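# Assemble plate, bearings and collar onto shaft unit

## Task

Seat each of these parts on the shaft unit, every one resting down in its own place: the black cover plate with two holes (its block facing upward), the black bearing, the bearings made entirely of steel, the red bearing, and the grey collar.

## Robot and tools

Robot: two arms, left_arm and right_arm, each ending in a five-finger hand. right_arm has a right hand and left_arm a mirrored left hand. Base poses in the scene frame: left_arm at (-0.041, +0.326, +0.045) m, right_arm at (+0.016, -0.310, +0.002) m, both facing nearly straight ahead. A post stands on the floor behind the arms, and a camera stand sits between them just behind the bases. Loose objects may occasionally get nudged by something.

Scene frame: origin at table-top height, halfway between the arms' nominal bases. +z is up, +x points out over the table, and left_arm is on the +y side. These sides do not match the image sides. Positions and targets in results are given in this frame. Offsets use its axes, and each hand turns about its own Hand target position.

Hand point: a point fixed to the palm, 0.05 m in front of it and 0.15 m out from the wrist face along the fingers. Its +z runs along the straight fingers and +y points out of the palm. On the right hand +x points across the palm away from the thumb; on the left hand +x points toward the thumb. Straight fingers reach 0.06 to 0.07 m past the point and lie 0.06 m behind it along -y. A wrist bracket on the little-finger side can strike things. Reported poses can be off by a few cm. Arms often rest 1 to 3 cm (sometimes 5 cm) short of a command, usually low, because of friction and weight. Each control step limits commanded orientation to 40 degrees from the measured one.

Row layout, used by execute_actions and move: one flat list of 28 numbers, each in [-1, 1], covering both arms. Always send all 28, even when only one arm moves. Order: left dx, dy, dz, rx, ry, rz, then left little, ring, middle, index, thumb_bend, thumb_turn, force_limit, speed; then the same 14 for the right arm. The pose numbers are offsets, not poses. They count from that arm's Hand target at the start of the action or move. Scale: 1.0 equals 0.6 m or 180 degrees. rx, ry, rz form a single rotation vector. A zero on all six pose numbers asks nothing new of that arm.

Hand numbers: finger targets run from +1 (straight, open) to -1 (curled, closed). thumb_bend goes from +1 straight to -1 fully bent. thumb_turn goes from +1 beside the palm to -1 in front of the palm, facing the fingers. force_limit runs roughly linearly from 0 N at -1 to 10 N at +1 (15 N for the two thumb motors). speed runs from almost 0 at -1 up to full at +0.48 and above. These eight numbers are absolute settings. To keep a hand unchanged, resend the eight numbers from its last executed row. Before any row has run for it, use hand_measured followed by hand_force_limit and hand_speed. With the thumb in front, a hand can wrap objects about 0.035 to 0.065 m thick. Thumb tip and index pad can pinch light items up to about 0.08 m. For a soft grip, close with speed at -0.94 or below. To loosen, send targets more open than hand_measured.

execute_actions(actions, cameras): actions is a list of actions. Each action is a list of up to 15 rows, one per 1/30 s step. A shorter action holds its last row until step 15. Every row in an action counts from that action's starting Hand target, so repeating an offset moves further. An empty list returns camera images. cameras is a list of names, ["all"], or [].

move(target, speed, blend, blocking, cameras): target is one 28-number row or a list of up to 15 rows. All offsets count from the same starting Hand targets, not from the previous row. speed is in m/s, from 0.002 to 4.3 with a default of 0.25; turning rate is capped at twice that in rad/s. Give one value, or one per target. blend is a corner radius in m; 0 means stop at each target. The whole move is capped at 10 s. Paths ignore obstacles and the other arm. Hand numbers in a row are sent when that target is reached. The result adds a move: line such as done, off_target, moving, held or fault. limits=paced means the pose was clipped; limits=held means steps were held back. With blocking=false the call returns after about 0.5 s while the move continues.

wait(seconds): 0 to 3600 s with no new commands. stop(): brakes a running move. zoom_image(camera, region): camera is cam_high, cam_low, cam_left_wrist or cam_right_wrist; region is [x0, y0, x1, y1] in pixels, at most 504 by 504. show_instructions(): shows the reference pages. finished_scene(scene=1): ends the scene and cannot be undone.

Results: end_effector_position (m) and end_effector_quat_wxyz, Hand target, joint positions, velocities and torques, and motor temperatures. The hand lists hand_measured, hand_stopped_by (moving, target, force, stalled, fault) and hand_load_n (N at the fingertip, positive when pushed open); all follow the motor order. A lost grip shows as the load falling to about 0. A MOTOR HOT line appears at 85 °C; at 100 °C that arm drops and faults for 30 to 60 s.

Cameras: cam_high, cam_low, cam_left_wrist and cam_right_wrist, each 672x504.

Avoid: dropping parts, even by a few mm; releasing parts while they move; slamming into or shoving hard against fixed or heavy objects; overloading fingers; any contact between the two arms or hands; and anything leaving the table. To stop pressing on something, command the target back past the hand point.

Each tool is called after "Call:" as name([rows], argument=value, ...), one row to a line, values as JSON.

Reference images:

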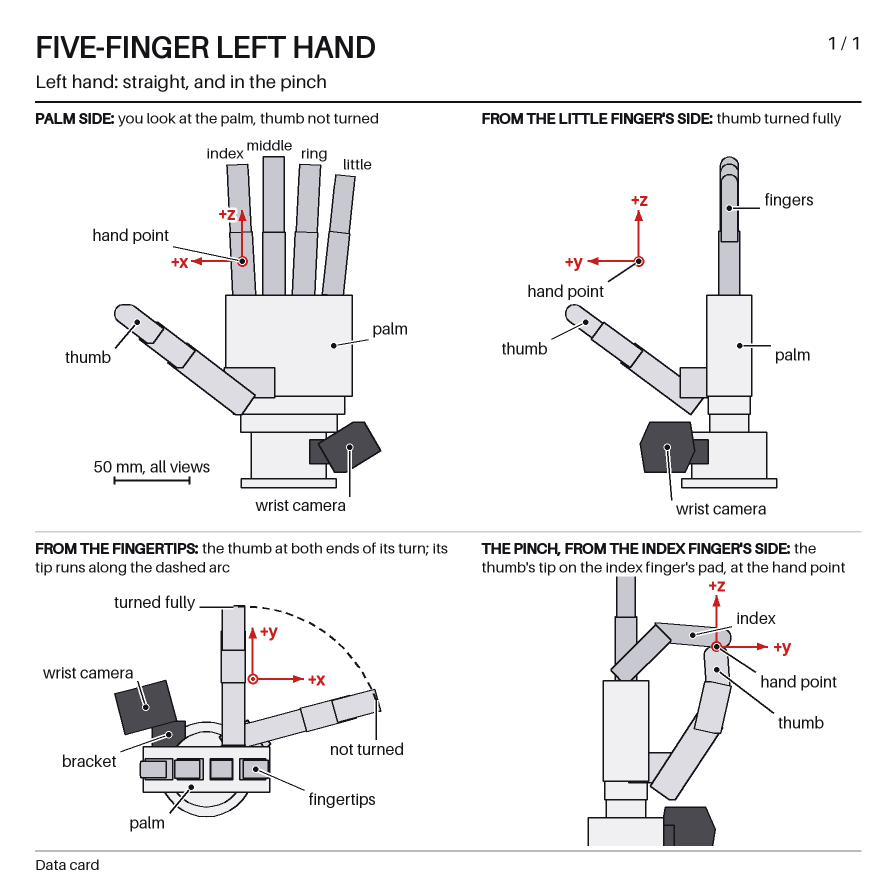

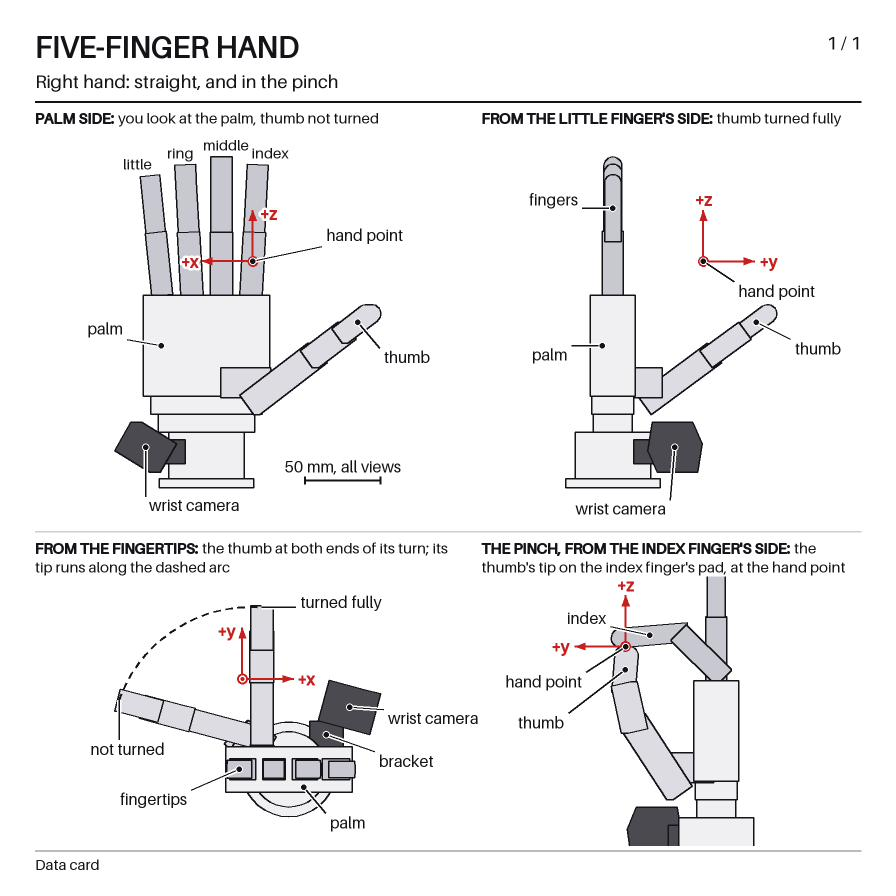

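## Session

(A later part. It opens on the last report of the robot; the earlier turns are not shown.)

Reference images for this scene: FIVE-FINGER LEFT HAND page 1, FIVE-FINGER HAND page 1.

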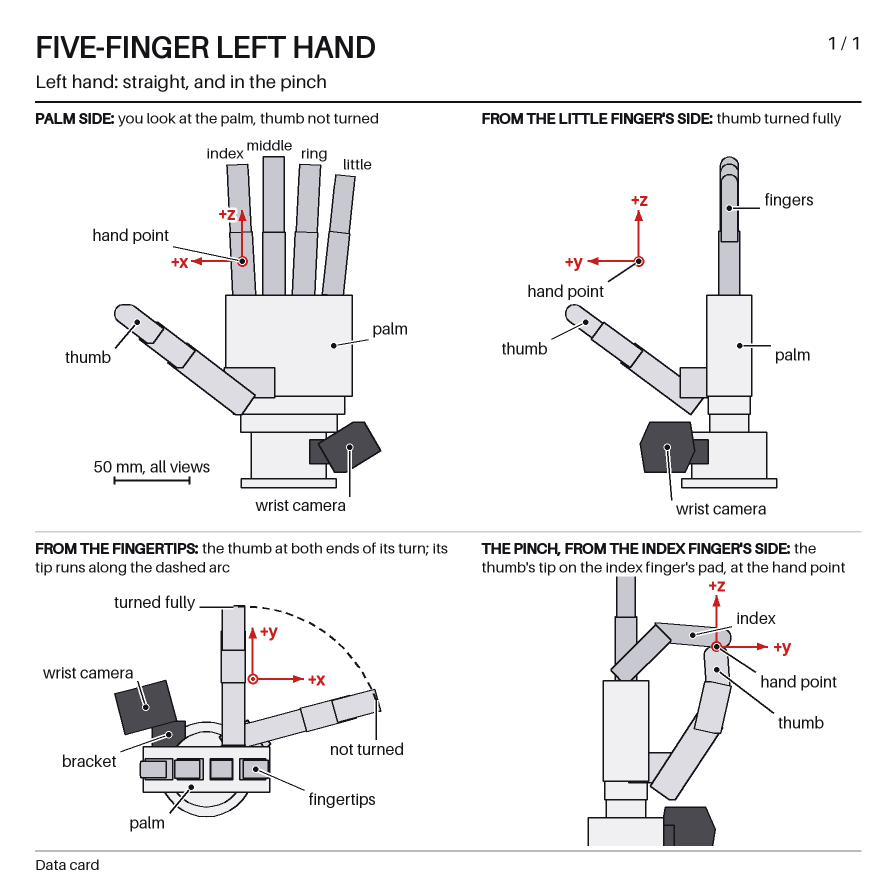

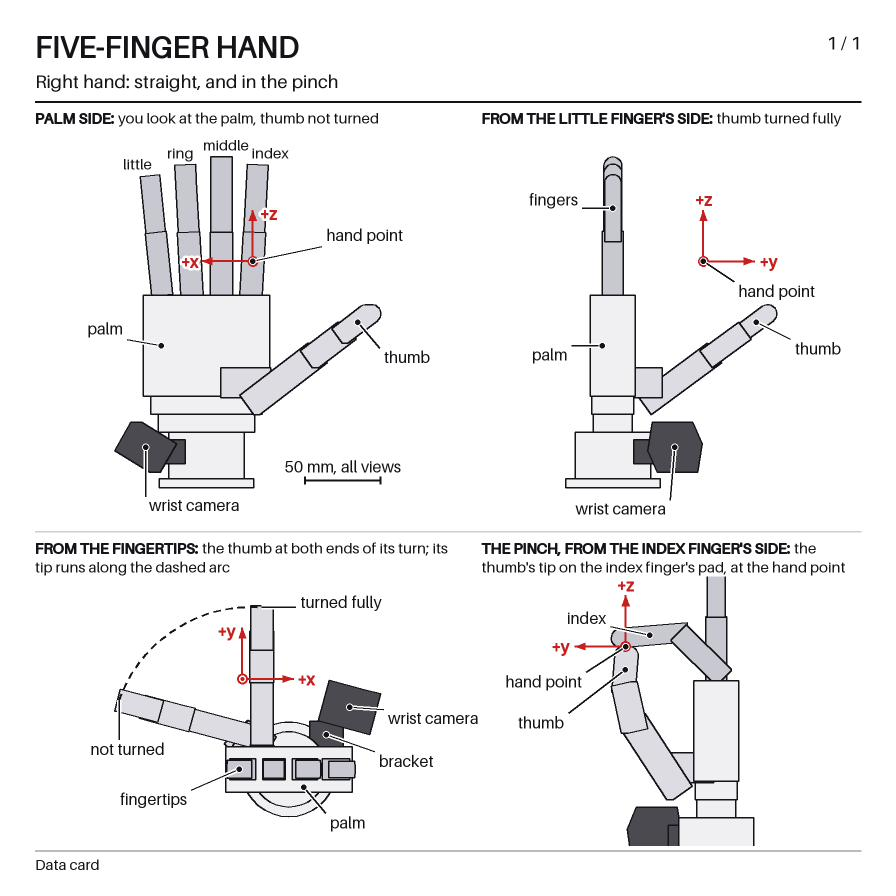

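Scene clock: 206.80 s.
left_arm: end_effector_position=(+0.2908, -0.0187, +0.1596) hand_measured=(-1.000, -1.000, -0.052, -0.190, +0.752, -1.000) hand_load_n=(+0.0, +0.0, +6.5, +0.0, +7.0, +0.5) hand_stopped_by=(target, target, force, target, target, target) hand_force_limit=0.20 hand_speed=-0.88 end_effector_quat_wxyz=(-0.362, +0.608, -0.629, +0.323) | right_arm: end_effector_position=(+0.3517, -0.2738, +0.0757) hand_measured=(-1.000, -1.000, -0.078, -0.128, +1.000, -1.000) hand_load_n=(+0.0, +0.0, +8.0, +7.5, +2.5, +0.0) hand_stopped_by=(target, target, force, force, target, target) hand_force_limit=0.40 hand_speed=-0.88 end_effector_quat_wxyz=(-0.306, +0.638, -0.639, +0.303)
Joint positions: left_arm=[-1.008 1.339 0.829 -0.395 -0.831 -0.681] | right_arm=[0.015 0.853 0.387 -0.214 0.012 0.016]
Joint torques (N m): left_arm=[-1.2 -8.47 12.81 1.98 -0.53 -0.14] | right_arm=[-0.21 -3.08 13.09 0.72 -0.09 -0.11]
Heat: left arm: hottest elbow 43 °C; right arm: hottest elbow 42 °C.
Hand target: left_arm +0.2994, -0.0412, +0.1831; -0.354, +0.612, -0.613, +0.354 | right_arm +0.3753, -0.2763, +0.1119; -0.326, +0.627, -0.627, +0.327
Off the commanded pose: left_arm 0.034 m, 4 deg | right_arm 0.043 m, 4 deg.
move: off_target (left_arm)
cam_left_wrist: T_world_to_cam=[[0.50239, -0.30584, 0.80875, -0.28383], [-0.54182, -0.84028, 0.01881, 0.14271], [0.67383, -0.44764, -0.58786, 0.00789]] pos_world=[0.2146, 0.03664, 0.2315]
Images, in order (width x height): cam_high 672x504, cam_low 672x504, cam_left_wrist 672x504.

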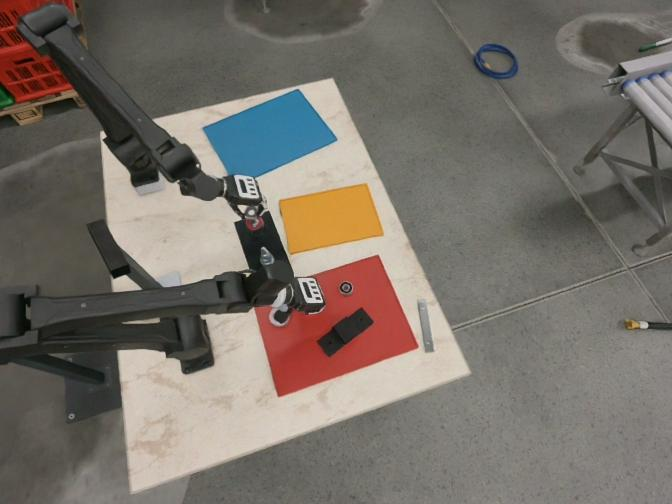

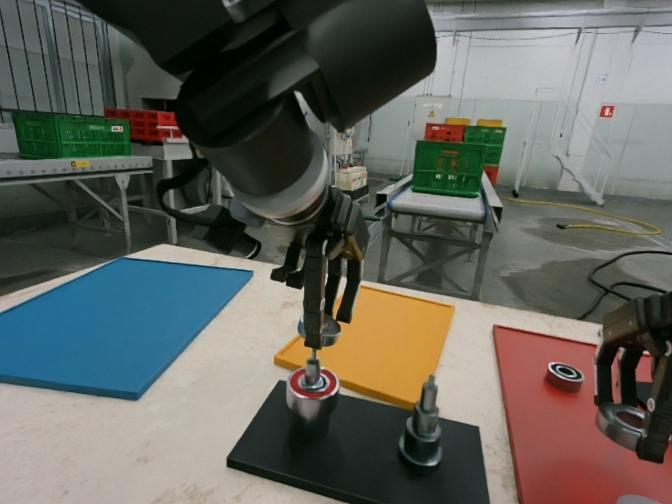

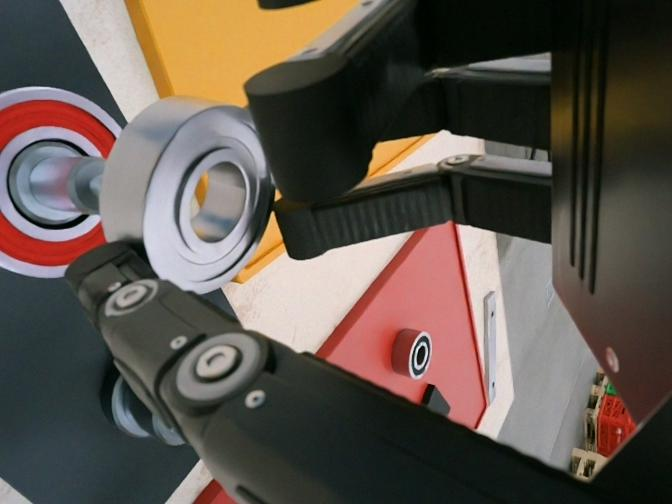

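Call:
move([
  [-0.010, 0.013, -0.035, 0,0,0, -1,-1,-0.06,-0.19,0.75,-1,0.2,-0.88, 0,0,0,0,0,0, -1,-1,-0.12,-0.16,1,-1,0.4,-0.88],
], cameras=["cam_low","cam_high","cam_left_wrist"], speed=0.08)

Call:
zoom_image(camera="cam_low", region=[260, 280, 360, 380])

Call:
zoom_image(camera="cam_left_wrist", region=[0, 80, 300, 330])

Scene clock: 209.33 s.
left_arm: end_effector_position=(+0.2950, -0.0264, +0.1597) hand_measured=(-1.000, -1.000, -0.052, -0.190, +0.752, -1.000) hand_load_n=(+0.0, +0.0, +6.5, +0.0, +7.0, +0.5) hand_stopped_by=(target, target, force, target, target, target) hand_force_limit=0.20 hand_speed=-0.88 end_effector_quat_wxyz=(-0.358, +0.611, -0.618, +0.342) | right_arm: end_effector_position=(+0.3517, -0.2738, +0.0757) hand_measured=(-1.000, -1.000, -0.078, -0.128, +1.000, -1.000) hand_load_n=(+0.0, +0.0, +8.0, +7.5, +2.5, +0.0) hand_stopped_by=(target, target, force, force, target, target) hand_force_limit=0.40 hand_speed=-0.88 end_effector_quat_wxyz=(-0.306, +0.638, -0.639, +0.303)
Joint positions: left_arm=[-1.009 1.347 0.818 -0.333 -0.833 -0.684] | right_arm=[0.015 0.853 0.387 -0.214 0.012 0.016]
Joint torques (N m): left_arm=[-1.32 -7.65 9.01 1.98 -0.56 -0.17] | right_arm=[-0.21 -3.08 13.11 0.73 -0.1 -0.11]
Heat: left arm: hottest elbow 43 °C; right arm: hottest elbow 43 °C.
Hand target: left_arm +0.2935, -0.0333, +0.1622; -0.354, +0.612, -0.613, +0.354 | right_arm +0.3753, -0.2763, +0.1119; -0.326, +0.627, -0.627, +0.327
Off the commanded pose: left_arm 0.008 m, 2 deg | right_arm 0.043 m, 4 deg.
move: done
cam_left_wrist: T_world_to_cam=[[0.48324, -0.27423, 0.83143, -0.28552], [-0.54157, -0.83981, 0.03777, 0.13547], [0.68788, -0.46853, -0.55434, -0.00836]] pos_world=[0.21709, 0.03156, 0.22764]
Images, in order (width x height): cam_high 672x504, cam_low 672x504, cam_left_wrist 672x504.

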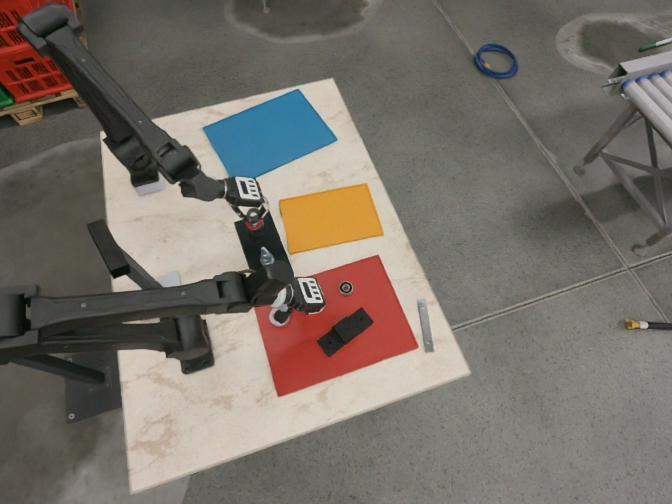

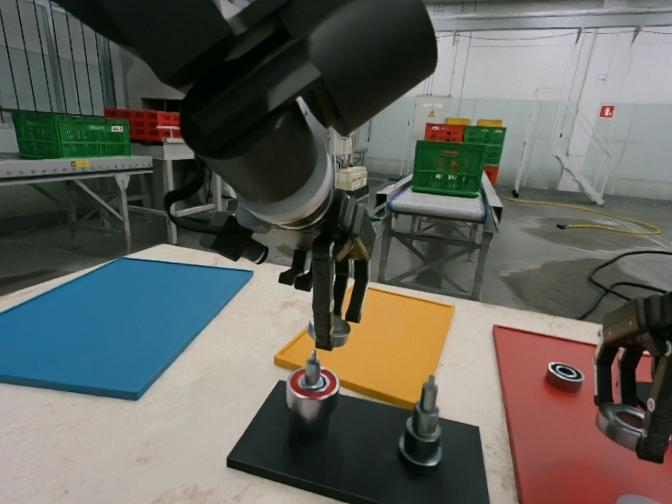

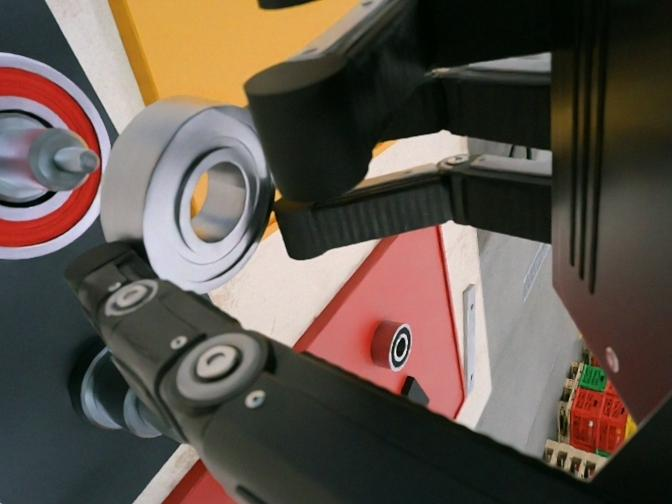

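Scaled by 5.040.

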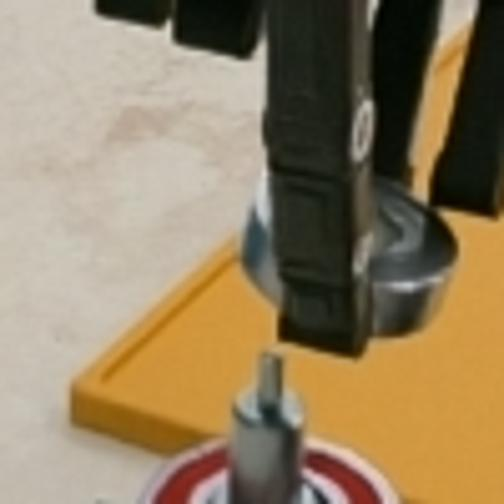

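Scaled by 1.680.

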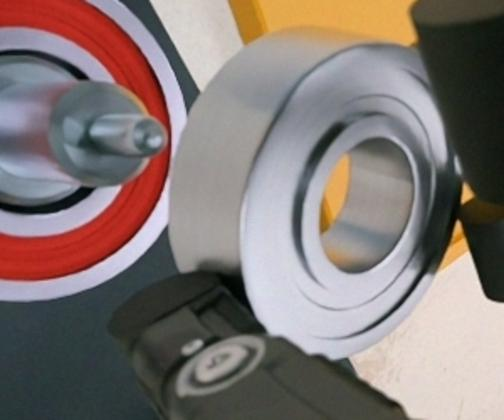

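Call:
move([
  [-0.013, 0.023, -0.012, 0,0,0, -1,-1,-0.06,-0.19,0.75,-1,0.2,-0.88, 0,0,0,0,0,0, -1,-1,-0.12,-0.16,1,-1,0.4,-0.88],
], cameras=["cam_low","cam_high","cam_left_wrist"], speed=0.08)

Call:
zoom_image(camera="cam_low", region=[260, 280, 360, 380])

Call:
zoom_image(camera="cam_left_wrist", region=[0, 80, 300, 330])

Scene clock: 210.73 s.
left_arm: end_effector_position=(+0.2865, -0.0126, +0.1445) hand_measured=(-1.000, -1.000, -0.052, -0.190, +0.752, -1.000) hand_load_n=(+0.5, +0.0, +6.5, +0.0, +7.0, +0.5) hand_stopped_by=(target, target, force, target, target, target) hand_force_limit=0.20 hand_speed=-0.88 end_effector_quat_wxyz=(-0.359, +0.610, -0.622, +0.335) | right_arm: end_effector_position=(+0.3517, -0.2738, +0.0757) hand_measured=(-1.000, -1.000, -0.078, -0.128, +1.000, -1.000) hand_load_n=(+0.0, +0.0, +8.0, +7.5, +2.5, +0.5) hand_stopped_by=(target, target, force, force, target, target) hand_force_limit=0.40 hand_speed=-0.88 end_effector_quat_wxyz=(-0.306, +0.638, -0.639, +0.303)
Joint positions: left_arm=[-1.009 1.334 0.767 -0.312 -0.833 -0.685] | right_arm=[0.015 0.853 0.387 -0.214 0.012 0.016]
Joint torques (N m): left_arm=[-1.55 -8.94 8.75 2.03 -0.51 -0.14] | right_arm=[-0.15 -3.02 13.09 0.73 -0.1 -0.11]
Heat: left arm: hottest elbow 43 °C; right arm: hottest elbow 43 °C.
Hand target: left_arm +0.2857, -0.0195, +0.1550; -0.354, +0.612, -0.613, +0.354 | right_arm +0.3753, -0.2763, +0.1119; -0.326, +0.627, -0.627, +0.327
Off the commanded pose: left_arm 0.013 m, 2 deg | right_arm 0.043 m, 4 deg.
move: off_target (left_arm)
cam_left_wrist: T_world_to_cam=[[0.49084, -0.28522, 0.82324, -0.26609], [-0.54078, -0.84059, 0.0312, 0.14374], [0.6831, -0.4605, -0.56684, -0.00125]] pos_world=[0.20919, 0.04435, 0.21386]
Images, in order (width x height): cam_high 672x504, cam_low 672x504, cam_left_wrist 672x504.

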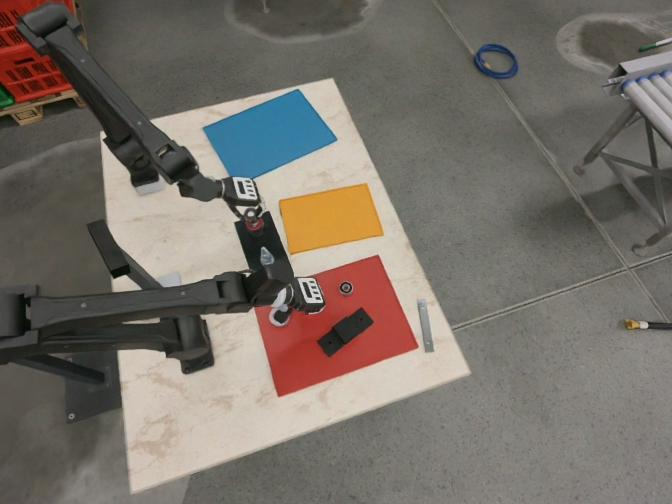

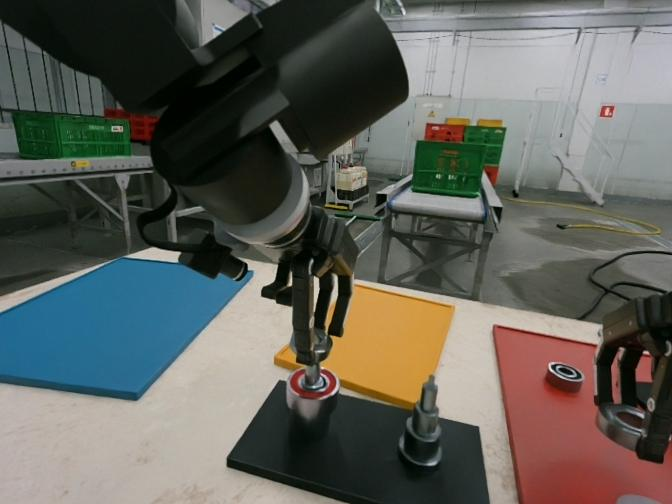

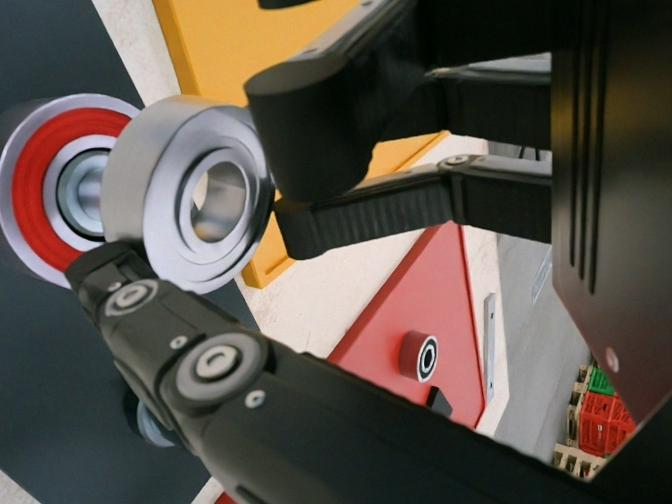

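Scaled by 5.040.

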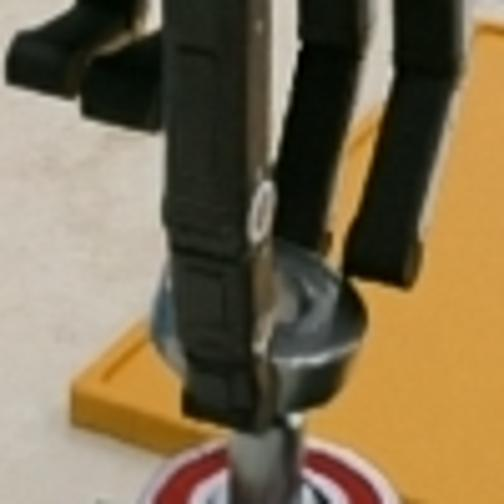

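Scaled by 1.680.

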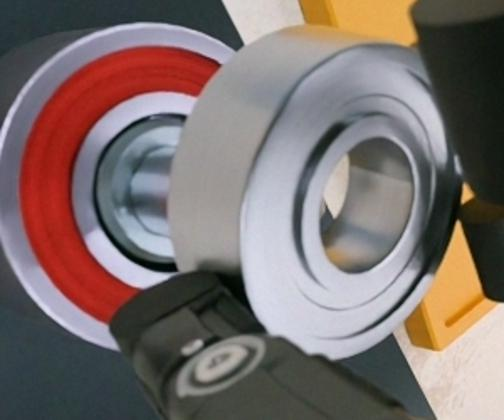

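Call:
move([
  [0.004, -0.004, -0.022, 0,0,0, -1,-1,-0.06,-0.19,0.75,-1,0.2,-0.88, 0,0,0,0,0,0, -1,-1,-0.12,-0.16,1,-1,0.4,-0.88],
], cameras=["cam_low","cam_high","cam_left_wrist"], speed=0.05)

Call:
zoom_image(camera="cam_low", region=[260, 290, 360, 390])

Call:
zoom_image(camera="cam_left_wrist", region=[0, 80, 300, 330])

Scene clock: 213.30 s.
left_arm: end_effector_position=(+0.2887, -0.0163, +0.1393) hand_measured=(-1.000, -1.000, -0.052, -0.190, +0.752, -1.000) hand_load_n=(+0.5, +0.0, +6.5, +0.0, +7.0, +0.5) hand_stopped_by=(target, target, force, target, target, target) hand_force_limit=0.20 hand_speed=-0.88 end_effector_quat_wxyz=(-0.357, +0.611, -0.617, +0.343) | right_arm: end_effector_position=(+0.3517, -0.2738, +0.0757) hand_measured=(-1.000, -1.000, -0.078, -0.128, +1.000, -1.000) hand_load_n=(+0.0, +0.0, +8.0, +7.5, +2.5, +0.5) hand_stopped_by=(target, target, force, force, target, target) hand_force_limit=0.40 hand_speed=-0.88 end_effector_quat_wxyz=(-0.306, +0.638, -0.639, +0.303)
Joint positions: left_arm=[-1.009 1.348 0.756 -0.267 -0.833 -0.685] | right_arm=[0.015 0.853 0.387 -0.214 0.012 0.016]
Joint torques (N m): left_arm=[-0.97 -7.41 8.75 2.28 -0.48 -0.12] | right_arm=[-0.21 -3.14 13.12 0.73 -0.1 -0.11]
Heat: left arm: hottest elbow 43 °C; right arm: hottest elbow 43 °C.
Hand target: left_arm +0.2881, -0.0220, +0.1419; -0.354, +0.612, -0.613, +0.354 | right_arm +0.3753, -0.2763, +0.1119; -0.326, +0.627, -0.627, +0.327
Off the commanded pose: left_arm 0.006 m, 1 deg | right_arm 0.043 m, 4 deg.
move: done
cam_left_wrist: T_world_to_cam=[[0.48237, -0.2715, 0.83283, -0.26265], [-0.54116, -0.83999, 0.0396, 0.14103], [0.68882, -0.4698, -0.55211, -0.01128]] pos_world=[0.21079, 0.04186, 0.20693]
Images, in order (width x height): cam_high 672x504, cam_low 672x504, cam_left_wrist 672x504.

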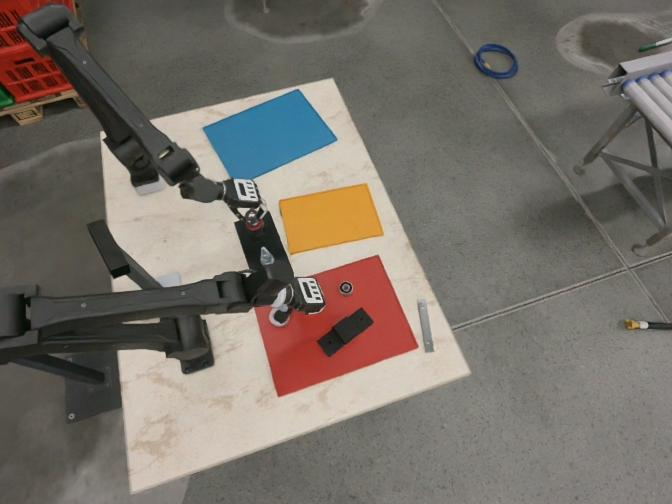

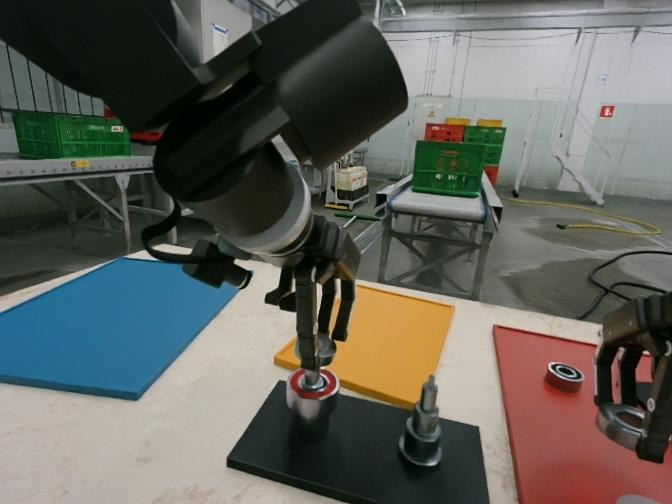

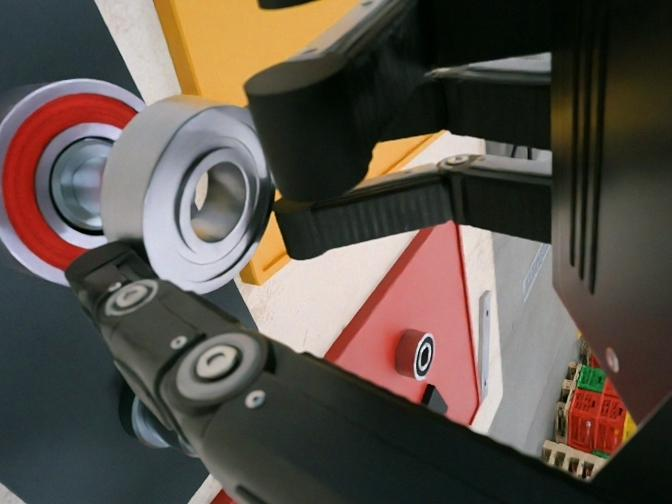

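Scaled by 5.040.

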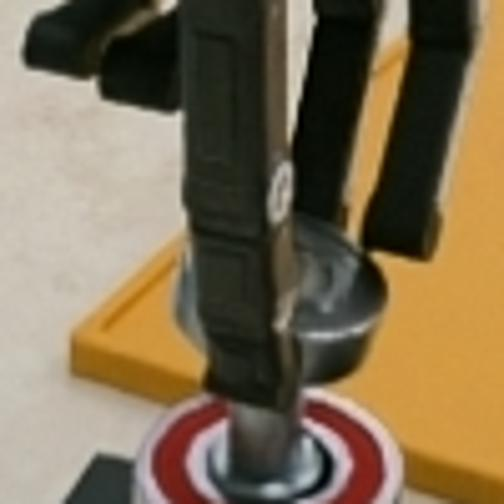

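Scaled by 1.680.

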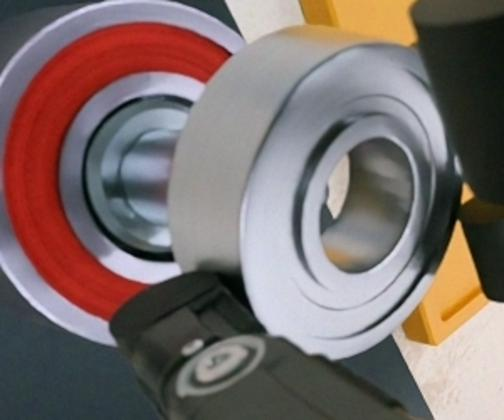

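Call:
move([
  [-0.002, 0.004, -0.03, 0,0,0, -1,-1,-0.06,-0.19,0.75,-1,0.2,-0.88, 0,0,0,0,0,0, -1,-1,-0.12,-0.16,1,-1,0.4,-0.88],
], cameras=["cam_low","cam_high","cam_left_wrist"], speed=0.05)

Call:
zoom_image(camera="cam_low", region=[260, 300, 360, 400])

Call:
zoom_image(camera="cam_left_wrist", region=[0, 80, 300, 330])

Scene clock: 214.67 s.
left_arm: end_effector_position=(+0.2882, -0.0154, +0.1233) hand_measured=(-1.000, -1.000, -0.052, -0.190, +0.752, -1.000) hand_load_n=(+0.0, +0.0, +6.5, -0.5, +7.0, +0.5) hand_stopped_by=(target, target, force, target, target, target) hand_force_limit=0.20 hand_speed=-0.88 end_effector_quat_wxyz=(-0.356, +0.612, -0.616, +0.346) | right_arm: end_effector_position=(+0.3517, -0.2738, +0.0757) hand_measured=(-1.000, -1.000, -0.078, -0.128, +1.000, -1.000) hand_load_n=(+0.0, +0.5, +8.0, +7.5, +2.5, +0.0) hand_stopped_by=(target, target, force, force, target, target) hand_force_limit=0.40 hand_speed=-0.88 end_effector_quat_wxyz=(-0.306, +0.638, -0.639, +0.303)
Joint positions: left_arm=[-1.009 1.374 0.726 -0.206 -0.833 -0.685] | right_arm=[0.015 0.853 0.387 -0.214 0.012 0.016]
Joint torques (N m): left_arm=[-0.85 -8.41 8.28 2.22 -0.47 -0.09] | right_arm=[-0.21 -3.08 13.12 0.72 -0.1 -0.11]
Heat: left arm: hottest elbow 43 °C; right arm: hottest elbow 44 °C.
Hand target: left_arm +0.2870, -0.0196, +0.1239; -0.354, +0.612, -0.612, +0.354 | right_arm +0.3753, -0.2763, +0.1119; -0.326, +0.627, -0.627, +0.327
Off the commanded pose: left_arm 0.004 m, 1 deg | right_arm 0.043 m, 4 deg.
move: done
cam_left_wrist: T_world_to_cam=[[0.47997, -0.26699, 0.83567, -0.2484], [-0.5411, -0.83989, 0.04244, 0.14179], [0.69053, -0.47255, -0.54759, -0.02033]] pos_world=[0.20999, 0.04316, 0.19043]
Images, in order (width x height): cam_high 672x504, cam_low 672x504, cam_left_wrist 672x504.

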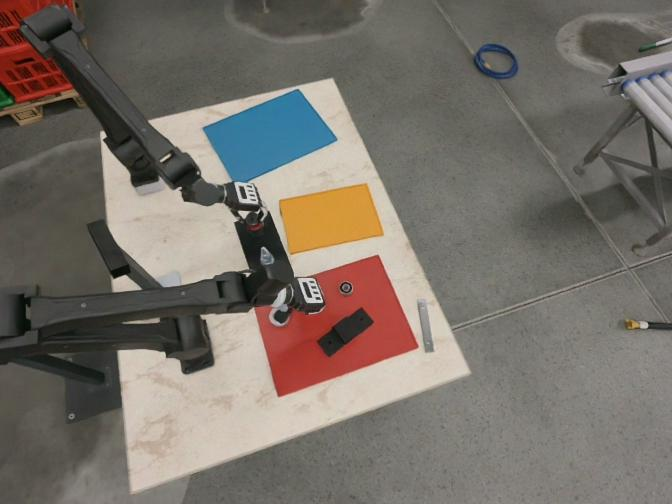

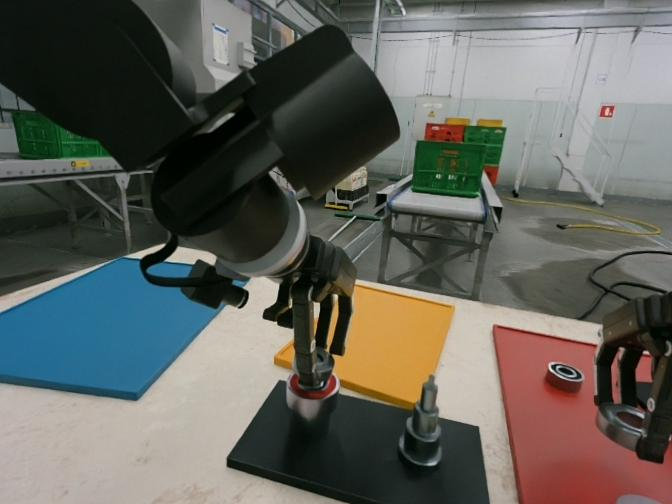

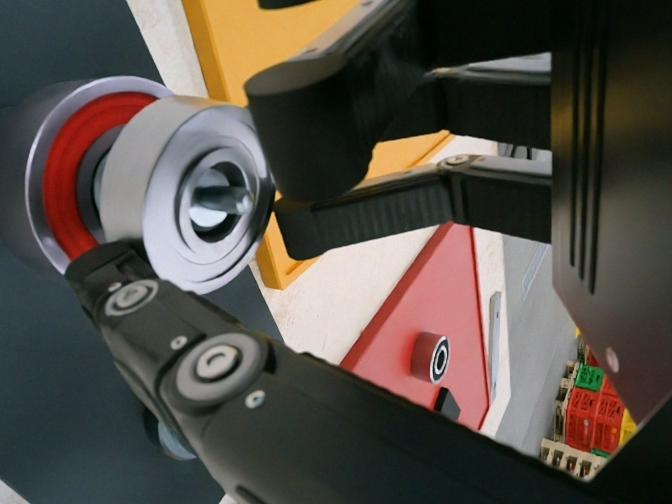

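Scaled by 5.040.

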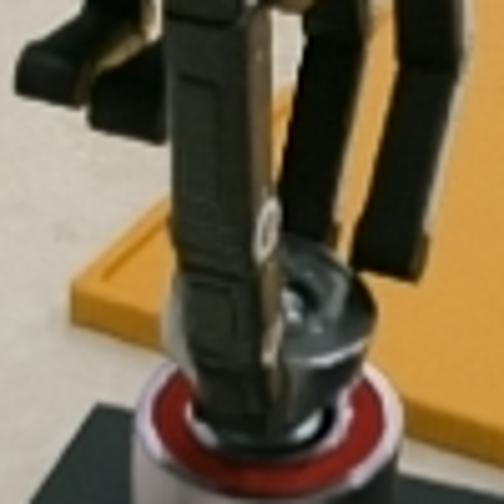

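Scaled by 1.680.

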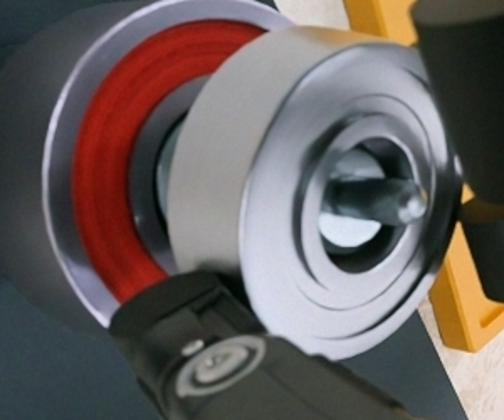

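Call:
move([
  [0.002, 0.002, -0.025, 0,0,0, -1,-1,-0.06,-0.19,0.75,-1,0.2,-0.88, 0,0,0,0,0,0, -1,-1,-0.12,-0.16,1,-1,0.4,-0.88],
], cameras=["cam_low","cam_high","cam_left_wrist"], speed=0.04)

Call:
zoom_image(camera="cam_low", region=[260, 300, 360, 400])

Call:
zoom_image(camera="cam_left_wrist", region=[0, 80, 300, 330])

Scene clock: 215.93 s.
left_arm: end_effector_position=(+0.2887, -0.0163, +0.1112) hand_measured=(-1.000, -1.000, -0.052, -0.190, +0.752, -1.000) hand_load_n=(+0.0, +0.5, +6.5, +0.0, +8.0, +0.0) hand_stopped_by=(target, target, force, target, target, target) hand_force_limit=0.20 hand_speed=-0.88 end_effector_quat_wxyz=(-0.356, +0.612, -0.614, +0.349) | right_arm: end_effector_position=(+0.3517, -0.2738, +0.0757) hand_measured=(-1.000, -1.000, -0.078, -0.128, +1.000, -1.000) hand_load_n=(+0.0, +0.0, +8.0, +7.5, +2.5, +0.5) hand_stopped_by=(target, target, force, force, target, target) hand_force_limit=0.40 hand_speed=-0.88 end_effector_quat_wxyz=(-0.306, +0.638, -0.639, +0.303)
Joint positions: left_arm=[-1.009 1.4 0.708 -0.154 -0.833 -0.685] | right_arm=[0.015 0.853 0.387 -0.214 0.012 0.016]
Joint torques (N m): left_arm=[0.21 -7.65 7.66 1.98 -0.39 -0.05] | right_arm=[-0.21 -3.08 13.11 0.73 -0.1 -0.11]
Heat: left arm: hottest elbow 43 °C; right arm: hottest elbow 44 °C.
Hand target: left_arm +0.2882, -0.0184, +0.1090; -0.354, +0.612, -0.612, +0.354 | right_arm +0.3753, -0.2763, +0.1119; -0.326, +0.627, -0.627, +0.327
Off the commanded pose: left_arm 0.003 m, 1 deg | right_arm 0.043 m, 4 deg.
move: done
cam_left_wrist: T_world_to_cam=[[0.4767, -0.2616, 0.83924, -0.23814], [-0.5415, -0.83944, 0.04592, 0.14153], [0.69248, -0.47634, -0.54182, -0.02906]] pos_world=[0.21028, 0.04266, 0.17761]
Images, in order (width x height): cam_high 672x504, cam_low 672x504, cam_left_wrist 672x504.

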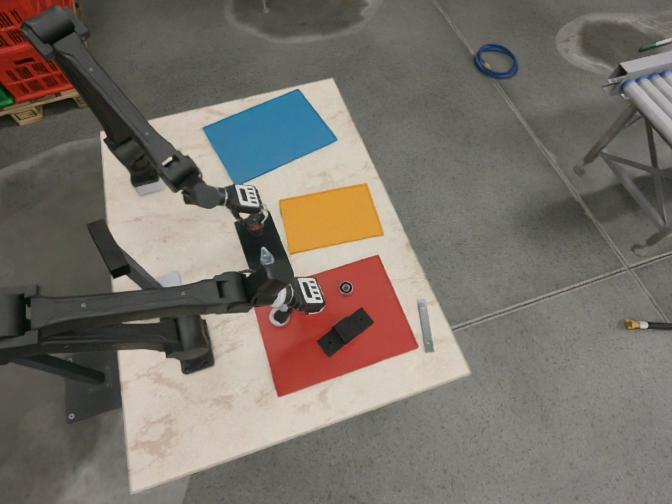

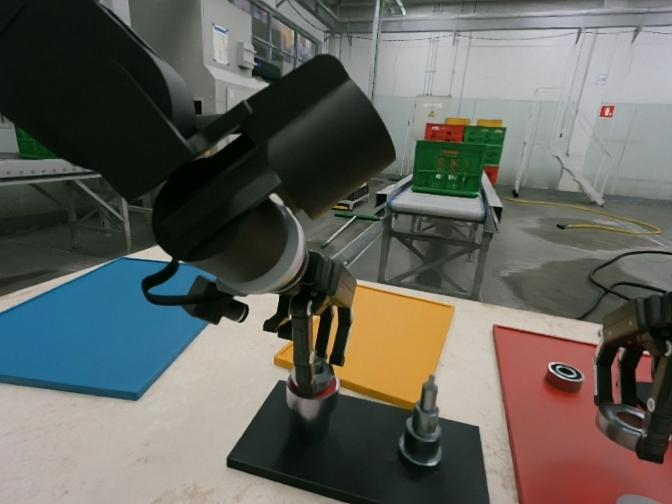

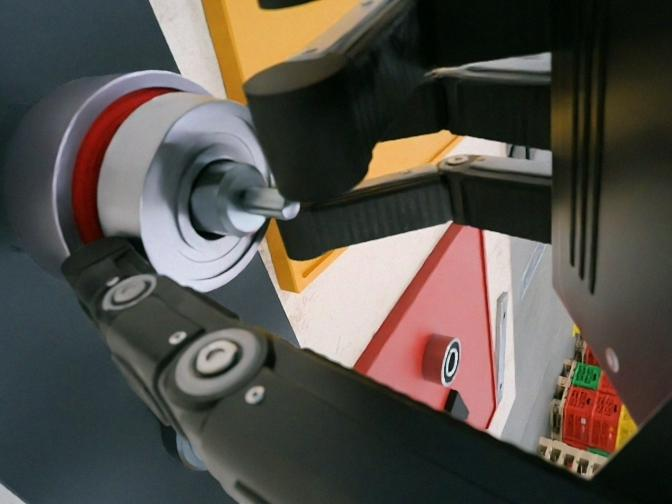

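Scaled by 5.040.

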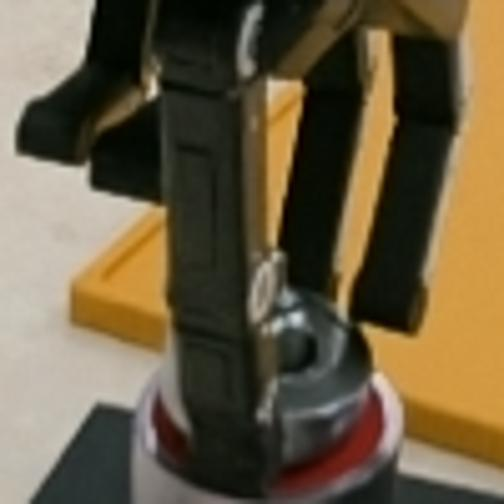

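Scaled by 1.680.

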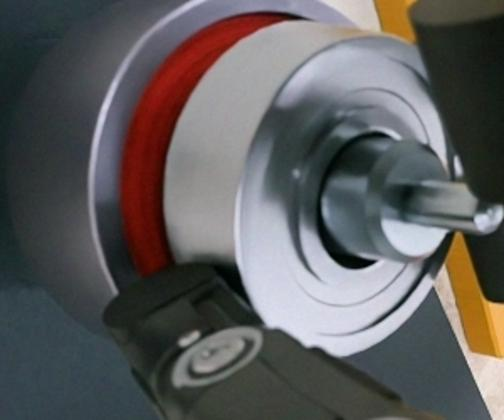

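Call:
move([
  [0.0, 0.001, -0.014, 0,0,0, -1,-1,-0.06,-0.19,0.75,-1,0.2,-0.88, 0,0,0,0,0,0, -1,-1,-0.12,-0.16,1,-1,0.4,-0.88],
], cameras=["cam_low","cam_left_wrist"], speed=0.04)

Call:
zoom_image(camera="cam_low", region=[260, 320, 360, 420])

Call:
zoom_image(camera="cam_left_wrist", region=[0, 80, 300, 330])

Scene clock: 216.90 s.
left_arm: end_effector_position=(+0.2893, -0.0166, +0.1092) hand_measured=(-1.000, -1.000, -0.052, -0.190, +0.752, -1.000) hand_load_n=(+0.0, +0.0, +4.0, +1.5, +9.5, -2.5) hand_stopped_by=(target, target, force, target, target, target) hand_force_limit=0.20 hand_speed=-0.88 end_effector_quat_wxyz=(-0.355, +0.613, -0.610, +0.355) | right_arm: end_effector_position=(+0.3517, -0.2738, +0.0757) hand_measured=(-1.000, -1.000, -0.078, -0.128, +1.000, -1.000) hand_load_n=(+0.0, +0.5, +8.0, +7.0, +2.5, +0.0) hand_stopped_by=(target, target, force, force, target, target) hand_force_limit=0.40 hand_speed=-0.88 end_effector_quat_wxyz=(-0.306, +0.638, -0.639, +0.303)
Joint positions: left_arm=[-1.009 1.404 0.697 -0.125 -0.835 -0.685] | right_arm=[0.015 0.853 0.387 -0.214 0.012 0.016]
Joint torques (N m): left_arm=[0.26 -7.12 7.39 2.17 -0.23 -0.03] | right_arm=[-0.21 -3.08 13.09 0.72 -0.1 -0.11]
Heat: left arm: hottest elbow 43 °C; right arm: hottest elbow 44 °C.
Hand target: left_arm +0.2882, -0.0178, +0.1004; -0.354, +0.612, -0.612, +0.354 | right_arm +0.3753, -0.2763, +0.1119; -0.326, +0.627, -0.627, +0.327
Off the commanded pose: left_arm 0.009 m, 0 deg | right_arm 0.043 m, 4 deg.
move: done
cam_left_wrist: T_world_to_cam=[[0.46967, -0.2515, 0.84626, -0.23548], [-0.54066, -0.83972, 0.05051, 0.14088], [0.69793, -0.48126, -0.53037, -0.03369]] pos_world=[0.21028, 0.04287, 0.17429]

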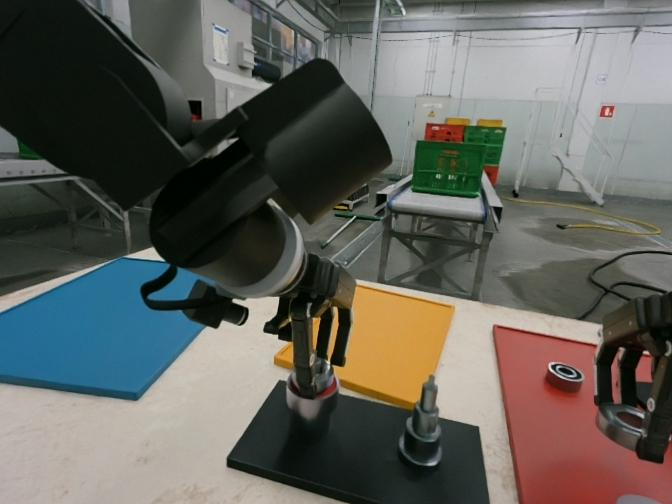

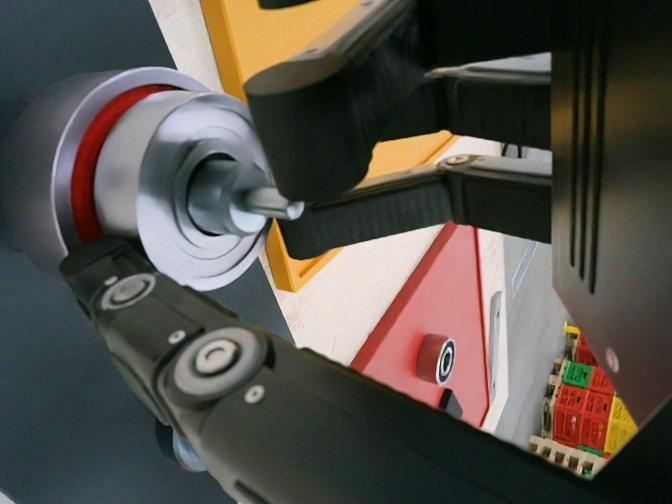

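Scaled by 5.040.

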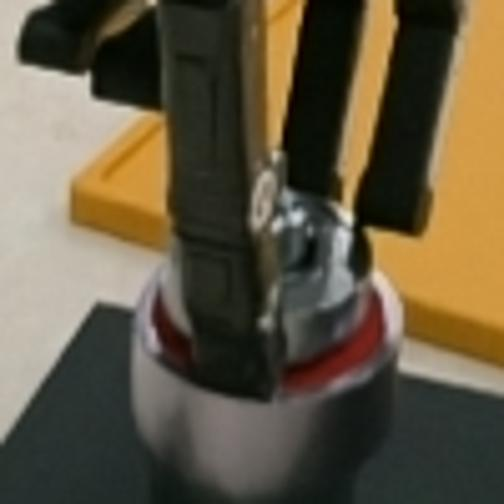

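Scaled by 1.680.

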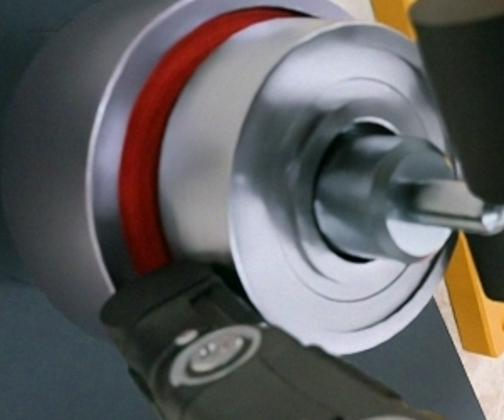

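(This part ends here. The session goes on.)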